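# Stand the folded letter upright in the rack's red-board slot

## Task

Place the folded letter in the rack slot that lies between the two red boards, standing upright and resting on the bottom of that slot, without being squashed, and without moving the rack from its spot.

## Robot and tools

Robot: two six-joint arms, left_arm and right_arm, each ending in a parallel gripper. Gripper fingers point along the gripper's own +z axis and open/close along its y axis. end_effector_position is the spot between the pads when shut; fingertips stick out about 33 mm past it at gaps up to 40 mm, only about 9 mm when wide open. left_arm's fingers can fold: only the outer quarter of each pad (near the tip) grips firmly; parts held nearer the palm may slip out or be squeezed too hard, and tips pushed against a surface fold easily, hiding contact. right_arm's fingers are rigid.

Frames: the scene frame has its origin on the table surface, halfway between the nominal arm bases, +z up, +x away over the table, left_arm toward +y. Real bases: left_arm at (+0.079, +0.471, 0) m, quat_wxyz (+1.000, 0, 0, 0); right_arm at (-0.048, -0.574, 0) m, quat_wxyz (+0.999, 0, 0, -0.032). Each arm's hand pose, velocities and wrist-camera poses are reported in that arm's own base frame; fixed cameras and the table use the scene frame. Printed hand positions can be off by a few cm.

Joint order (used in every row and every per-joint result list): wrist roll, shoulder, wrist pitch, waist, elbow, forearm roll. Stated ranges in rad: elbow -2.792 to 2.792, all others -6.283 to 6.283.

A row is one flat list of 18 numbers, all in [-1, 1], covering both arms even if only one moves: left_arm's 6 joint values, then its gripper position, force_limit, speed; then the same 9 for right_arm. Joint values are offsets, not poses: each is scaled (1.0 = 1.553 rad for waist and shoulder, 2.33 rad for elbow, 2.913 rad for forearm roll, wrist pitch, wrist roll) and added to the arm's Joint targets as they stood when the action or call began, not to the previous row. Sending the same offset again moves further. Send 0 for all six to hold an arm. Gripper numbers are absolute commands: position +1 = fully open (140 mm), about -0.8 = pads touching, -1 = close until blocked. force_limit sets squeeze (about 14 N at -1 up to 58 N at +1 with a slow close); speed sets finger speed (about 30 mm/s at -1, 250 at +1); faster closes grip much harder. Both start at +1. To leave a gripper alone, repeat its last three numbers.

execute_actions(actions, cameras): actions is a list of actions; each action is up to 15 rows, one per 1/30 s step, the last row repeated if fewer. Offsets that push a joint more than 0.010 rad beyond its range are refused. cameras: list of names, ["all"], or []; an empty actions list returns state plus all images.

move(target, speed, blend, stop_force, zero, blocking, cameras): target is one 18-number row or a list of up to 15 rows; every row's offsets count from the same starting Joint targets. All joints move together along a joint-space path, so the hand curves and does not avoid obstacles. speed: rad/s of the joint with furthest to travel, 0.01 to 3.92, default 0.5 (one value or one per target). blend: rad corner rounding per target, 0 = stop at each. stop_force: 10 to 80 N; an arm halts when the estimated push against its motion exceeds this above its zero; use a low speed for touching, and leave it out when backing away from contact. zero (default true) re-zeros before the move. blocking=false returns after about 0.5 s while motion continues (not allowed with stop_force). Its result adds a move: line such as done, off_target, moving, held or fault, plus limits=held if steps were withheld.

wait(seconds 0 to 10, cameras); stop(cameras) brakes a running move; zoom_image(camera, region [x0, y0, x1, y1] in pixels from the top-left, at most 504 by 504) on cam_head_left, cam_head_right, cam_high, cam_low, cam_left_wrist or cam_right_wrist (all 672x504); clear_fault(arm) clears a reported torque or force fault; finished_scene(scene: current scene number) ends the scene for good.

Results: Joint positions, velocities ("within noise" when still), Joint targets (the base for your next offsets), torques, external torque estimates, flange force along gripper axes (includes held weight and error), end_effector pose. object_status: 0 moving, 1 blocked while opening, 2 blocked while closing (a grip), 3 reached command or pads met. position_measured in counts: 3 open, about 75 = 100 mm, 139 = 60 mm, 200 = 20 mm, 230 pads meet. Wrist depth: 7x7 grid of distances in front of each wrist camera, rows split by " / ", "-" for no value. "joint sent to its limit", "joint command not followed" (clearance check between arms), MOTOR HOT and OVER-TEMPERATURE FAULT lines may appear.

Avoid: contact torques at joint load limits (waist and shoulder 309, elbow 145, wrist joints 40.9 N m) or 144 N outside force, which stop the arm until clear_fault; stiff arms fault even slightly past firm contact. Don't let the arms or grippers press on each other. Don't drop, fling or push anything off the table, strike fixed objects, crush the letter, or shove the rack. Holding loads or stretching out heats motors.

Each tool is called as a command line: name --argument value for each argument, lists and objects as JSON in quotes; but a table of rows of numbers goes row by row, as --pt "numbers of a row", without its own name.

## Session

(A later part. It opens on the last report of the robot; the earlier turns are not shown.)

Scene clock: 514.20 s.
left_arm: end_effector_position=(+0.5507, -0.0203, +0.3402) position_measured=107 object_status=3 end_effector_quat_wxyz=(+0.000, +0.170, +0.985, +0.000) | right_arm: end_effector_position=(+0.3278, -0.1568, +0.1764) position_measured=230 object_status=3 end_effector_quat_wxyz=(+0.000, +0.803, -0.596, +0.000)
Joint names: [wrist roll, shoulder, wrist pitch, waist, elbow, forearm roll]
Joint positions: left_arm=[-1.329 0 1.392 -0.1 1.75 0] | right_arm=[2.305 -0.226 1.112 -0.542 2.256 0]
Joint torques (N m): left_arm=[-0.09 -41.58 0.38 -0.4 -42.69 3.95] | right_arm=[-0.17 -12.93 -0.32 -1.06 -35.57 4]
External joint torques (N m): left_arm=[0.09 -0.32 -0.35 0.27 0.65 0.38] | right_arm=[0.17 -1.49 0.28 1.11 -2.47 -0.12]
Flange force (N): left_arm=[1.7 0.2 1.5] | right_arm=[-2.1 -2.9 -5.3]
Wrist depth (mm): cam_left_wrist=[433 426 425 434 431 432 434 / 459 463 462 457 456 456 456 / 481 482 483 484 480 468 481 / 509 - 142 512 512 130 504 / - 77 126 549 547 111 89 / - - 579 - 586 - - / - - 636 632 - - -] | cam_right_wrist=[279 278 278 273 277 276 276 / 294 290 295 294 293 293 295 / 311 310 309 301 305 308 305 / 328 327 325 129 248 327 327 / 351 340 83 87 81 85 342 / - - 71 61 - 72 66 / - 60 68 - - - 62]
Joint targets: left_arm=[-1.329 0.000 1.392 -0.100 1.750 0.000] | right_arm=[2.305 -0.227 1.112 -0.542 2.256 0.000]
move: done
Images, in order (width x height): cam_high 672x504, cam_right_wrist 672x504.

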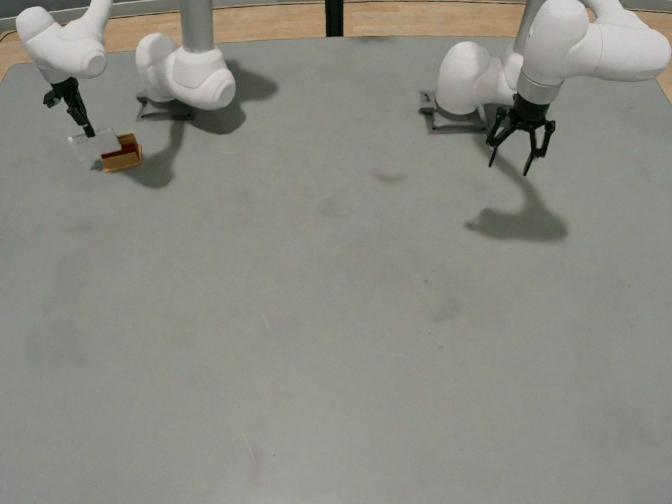

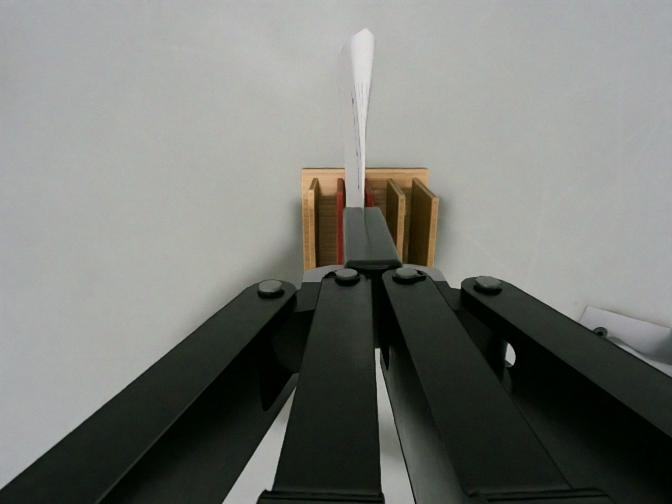

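move --pt "0 0 0 0 0 0 0.175 -1.0 -0.85 0.01974 -0.02157 0.00137 0.03703 0.01266 0 -1.0 -1.0 -1.0" --pt "0 0 0 0 0 0 0.175 -1.0 -0.85 0.04164 -0.04173 0.00295 0.07811 0.02412 0 -1.0 -1.0 -1.0" --pt "0 0 0 0 0 0 0.175 -1.0 -0.85 0.04164 -0.02511 -0.01744 0.07811 0.03854 0 -1.0 -1.0 -1.0" --speed '[0.05, 0.05, 0.05]' --blend '[0.005, 0, 0]' --cameras '["cam_right_wrist", "cam_high"]'

zoom_image --camera "cam_right_wrist" --region '[276, 20, 446, 220]'

zoom_image --camera "cam_high" --region '[80, 120, 150, 180]'

Scene clock: 567.40 s.
left_arm: end_effector_position=(+0.5507, -0.0203, +0.3402) position_measured=107 object_status=3 end_effector_quat_wxyz=(+0.000, +0.170, +0.985, +0.000) | right_arm: end_effector_position=(+0.3108, -0.1010, +0.1454) position_measured=230 object_status=3 end_effector_quat_wxyz=(+0.000, +0.803, -0.596, +0.000)
Joint names: [wrist roll, shoulder, wrist pitch, waist, elbow, forearm roll]
Joint positions: left_arm=[-1.329 0 1.392 -0.1 1.75 0] | right_arm=[2.427 -0.266 1.062 -0.42 2.346 0]
Joint torques (N m): left_arm=[0.03 -41.74 0.36 -0.18 -42.88 4.05] | right_arm=[-0.05 -8.55 0.07 -1.98 -34.65 3.99]
External joint torques (N m): left_arm=[-0.03 0.08 -0.32 0.23 0.97 0.28] | right_arm=[0.05 -0.92 -0.1 1.94 -2.39 -0.23]
Flange force (N): left_arm=[1.5 -0.1 2.1] | right_arm=[-3.8 -5.2 -3.9]
Wrist depth (mm): cam_left_wrist=[432 434 435 432 432 432 449 / 458 450 456 450 456 452 453 / 487 483 481 474 478 480 483 / 505 - 125 525 516 130 504 / - 77 143 532 552 111 89 / - - 590 587 569 - - / - - 611 626 618 - -] | cam_right_wrist=[250 251 250 247 251 249 249 / 264 264 264 218 231 261 261 / 281 279 274 221 264 278 276 / 298 297 296 129 215 293 293 / 317 312 83 87 81 86 301 / - - 71 61 - 72 66 / - 60 68 - - - 62]
Joint targets: left_arm=[-1.329 0.000 1.392 -0.100 1.750 0.000] | right_arm=[2.427 -0.266 1.061 -0.420 2.346 0.000]
move: done
Images, in order (width x height): cam_high 672x504, cam_right_wrist 672x504.

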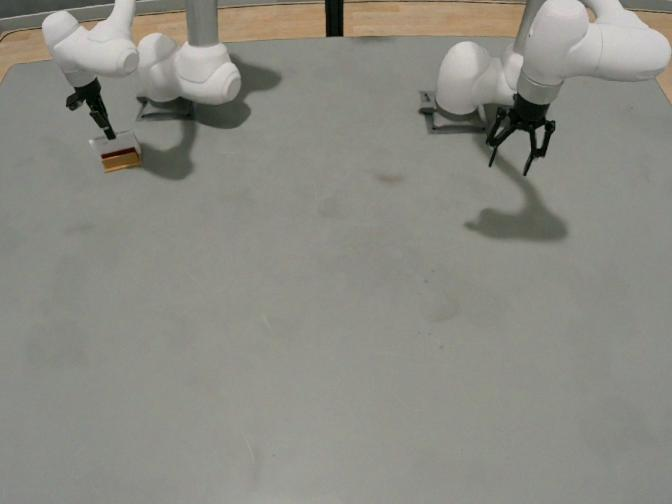

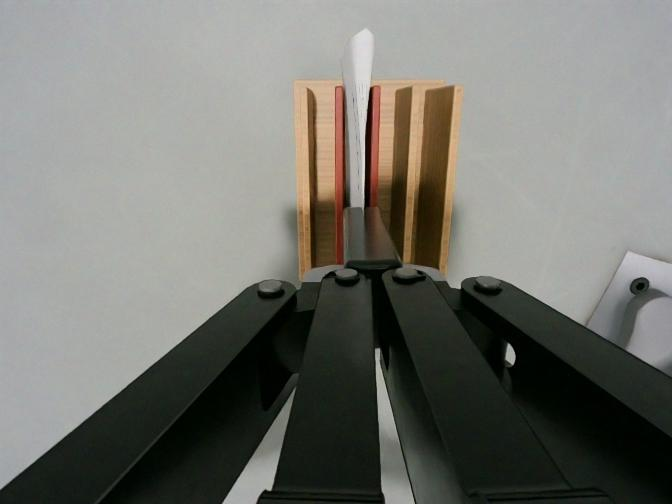

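Scaled by 2.520.

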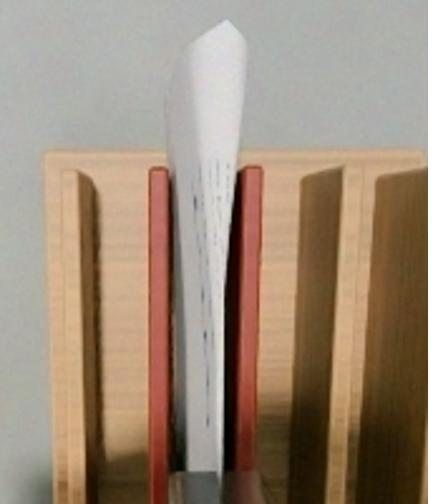

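Scaled by 7.200.

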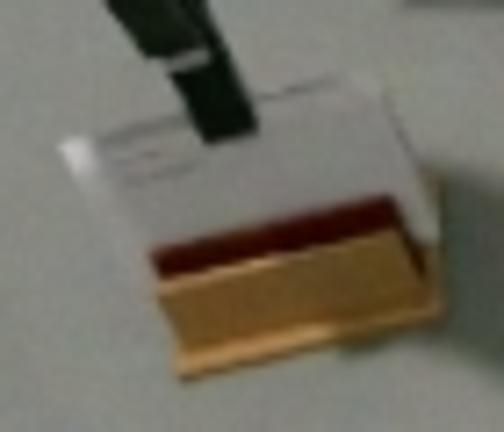

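move --target '[0, 0, 0, 0, 0, 0, 0.175, -1.0, -0.85, 0, 0.0103, -0.01174, 0, 0.00781, 0, -1.0, -1.0, -1.0]' --speed 0.05 --cameras '["cam_right_wrist", "cam_low"]'

zoom_image --camera "cam_right_wrist" --region '[276, 20, 446, 220]'

zoom_image --camera "cam_low" --region '[30, 60, 120, 140]'

Scene clock: 589.77 s.
left_arm: end_effector_position=(+0.5507, -0.0203, +0.3402) position_measured=107 object_status=3 end_effector_quat_wxyz=(+0.000, +0.170, +0.985, +0.000) | right_arm: end_effector_position=(+0.3108, -0.1010, +0.1314) position_measured=230 object_status=3 end_effector_quat_wxyz=(+0.000, +0.803, -0.596, +0.000)
Joint names: [wrist roll, shoulder, wrist pitch, waist, elbow, forearm roll]
Joint positions: left_arm=[-1.329 0 1.392 -0.1 1.75 0] | right_arm=[2.427 -0.25 1.027 -0.42 2.364 0]
Joint torques (N m): left_arm=[0.01 -41.56 0.33 -0.59 -42.92 4.07] | right_arm=[-0.05 -8.55 -0.16 -1.96 -33.32 3.95]
External joint torques (N m): left_arm=[-0.01 -0.44 -0.3 0.52 0.82 0.27] | right_arm=[0.05 -2.01 0.13 2.02 -2.93 -0.26]
Flange force (N): left_arm=[2.2 0.3 1.7] | right_arm=[-4.9 -4.1 -6.5]
Wrist depth (mm): cam_left_wrist=[432 434 432 426 430 430 429 / 448 457 452 456 - 455 453 / 495 489 500 481 477 480 468 / 508 - 142 517 506 130 495 / - 77 531 547 547 111 89 / - - 599 590 - - - / - - 631 629 - - -] | cam_right_wrist=[238 240 239 236 240 236 236 / 251 250 251 219 231 249 249 / - 265 265 202 215 265 264 / 287 281 281 129 201 279 285 / 301 289 82 87 81 86 289 / - - 71 61 - 72 66 / - 60 68 - - - 62]
Joint targets: left_arm=[-1.329 0.000 1.392 -0.100 1.750 0.000] | right_arm=[2.427 -0.250 1.027 -0.420 2.364 0.000]
move: done
Images, in order (width x height): cam_low 672x504, cam_right_wrist 672x504.

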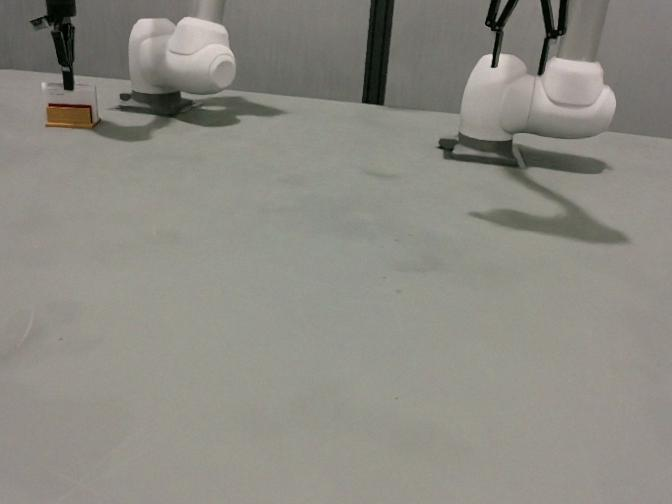

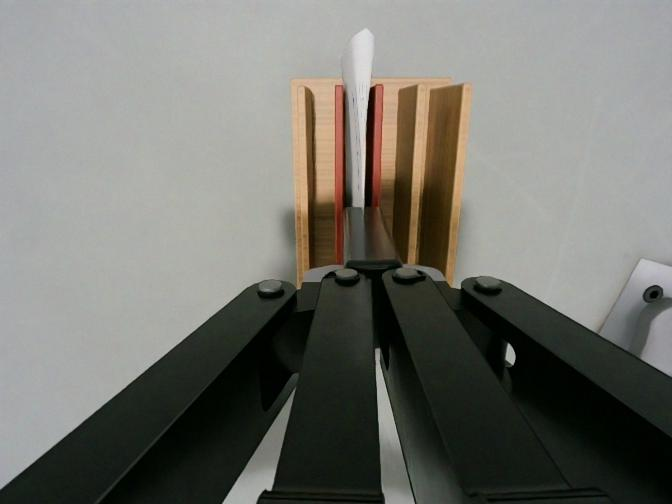

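Scaled by 2.520.

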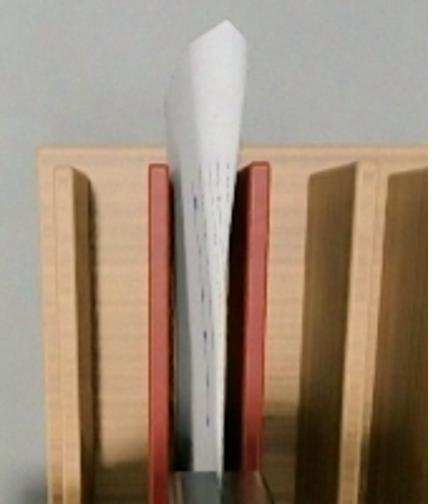

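Scaled by 5.600.

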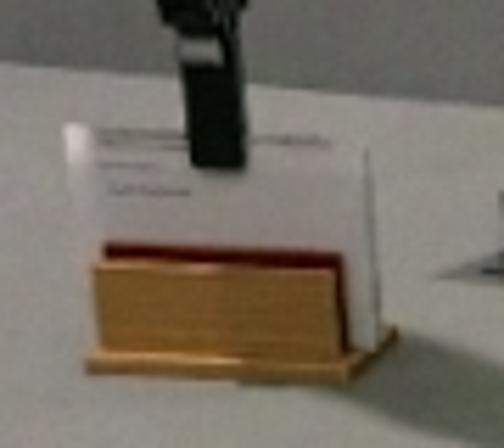

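move --pt "0 0 0 0 0 0 0.175 -1.0 -0.85 0 0.00138 -0.00153 0 0.00099 0 -1.0 -1.0 -1.0" --pt "0 0 0 0 0 0 0.175 -1.0 -0.85 0 0.00138 -0.00153 0 0.00099 0 -0.2 -1.0 -0.9" --pt "0 0 0 0 0 0 0.175 -1.0 -0.85 0 -0.04623 0.05936 0 -0.04339 0 -0.2 -1.0 -0.9" --speed '[0.05, 0.1, 0.15]' --cameras '["cam_right_wrist", "cam_low"]'

zoom_image --camera "cam_right_wrist" --region '[266, 30, 446, 250]'

zoom_image --camera "cam_low" --region '[30, 60, 120, 140]'

Scene clock: 614.50 s.
left_arm: end_effector_position=(+0.5507, -0.0203, +0.3402) position_measured=107 object_status=3 end_effector_quat_wxyz=(+0.000, +0.170, +0.985, +0.000) | right_arm: end_effector_position=(+0.3108, -0.1010, +0.2054) position_measured=154 object_status=3 end_effector_quat_wxyz=(+0.000, +0.803, -0.596, +0.000)
Joint names: [wrist roll, shoulder, wrist pitch, waist, elbow, forearm roll]
Joint positions: left_arm=[-1.329 0 1.392 -0.1 1.75 0] | right_arm=[2.427 -0.321 1.2 -0.42 2.263 0]
Joint torques (N m): left_arm=[0.05 -41.61 0.42 -0.65 -42.9 4.05] | right_arm=[-0.07 -4.02 -0.37 -2.01 -36.71 4.24]
External joint torques (N m): left_arm=[-0.05 -0.51 -0.38 0.5 0.65 0.3] | right_arm=[0.07 -2.61 0.33 2.04 -2.85 -0.21]
Flange force (N): left_arm=[2.0 0.2 1.5] | right_arm=[-6.0 -2.7 -6.8]
Wrist depth (mm): cam_left_wrist=[436 424 432 434 430 428 428 / 459 464 449 456 455 455 460 / 479 479 483 482 480 481 - / 512 506 142 510 504 130 511 / - 77 539 543 549 111 89 / - - 586 622 593 - - / - - 636 693 629 - -] | cam_right_wrist=[306 305 303 303 303 303 302 / 321 320 321 272 312 316 316 / 335 337 338 320 327 334 337 / 354 358 131 291 154 354 355 / - 93 82 381 371 80 91 / - 77 65 410 - 64 70 / - - - 437 - - -]
Joint targets: left_arm=[-1.329 0.000 1.392 -0.100 1.750 0.000] | right_arm=[2.427 -0.321 1.200 -0.420 2.263 0.000]
move: done
Images, in order (width x height): cam_low 672x504, cam_right_wrist 672x504.

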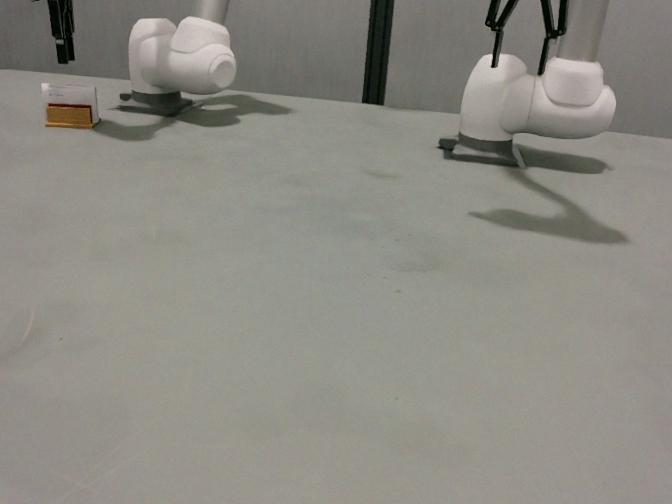

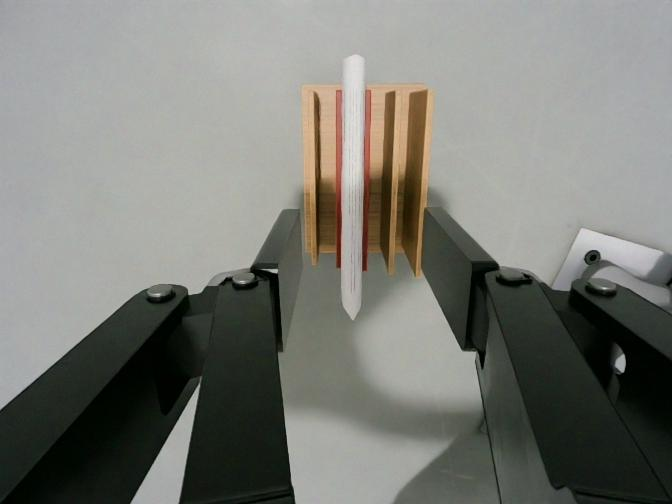

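Scaled by 2.291.

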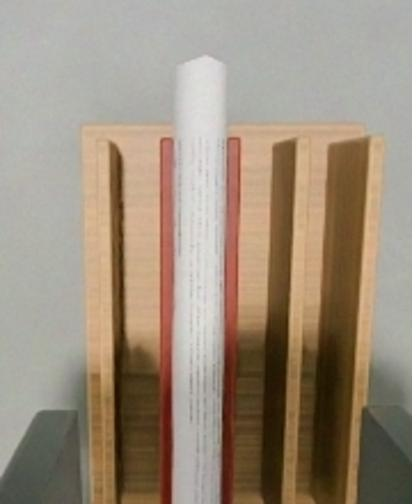

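Scaled by 5.600.

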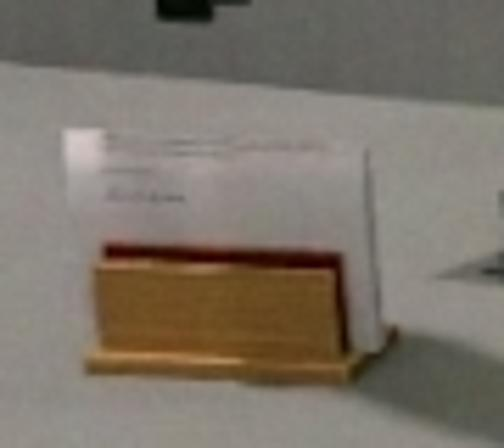

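finished_scene --scene 2

The scene is finished: the task was done.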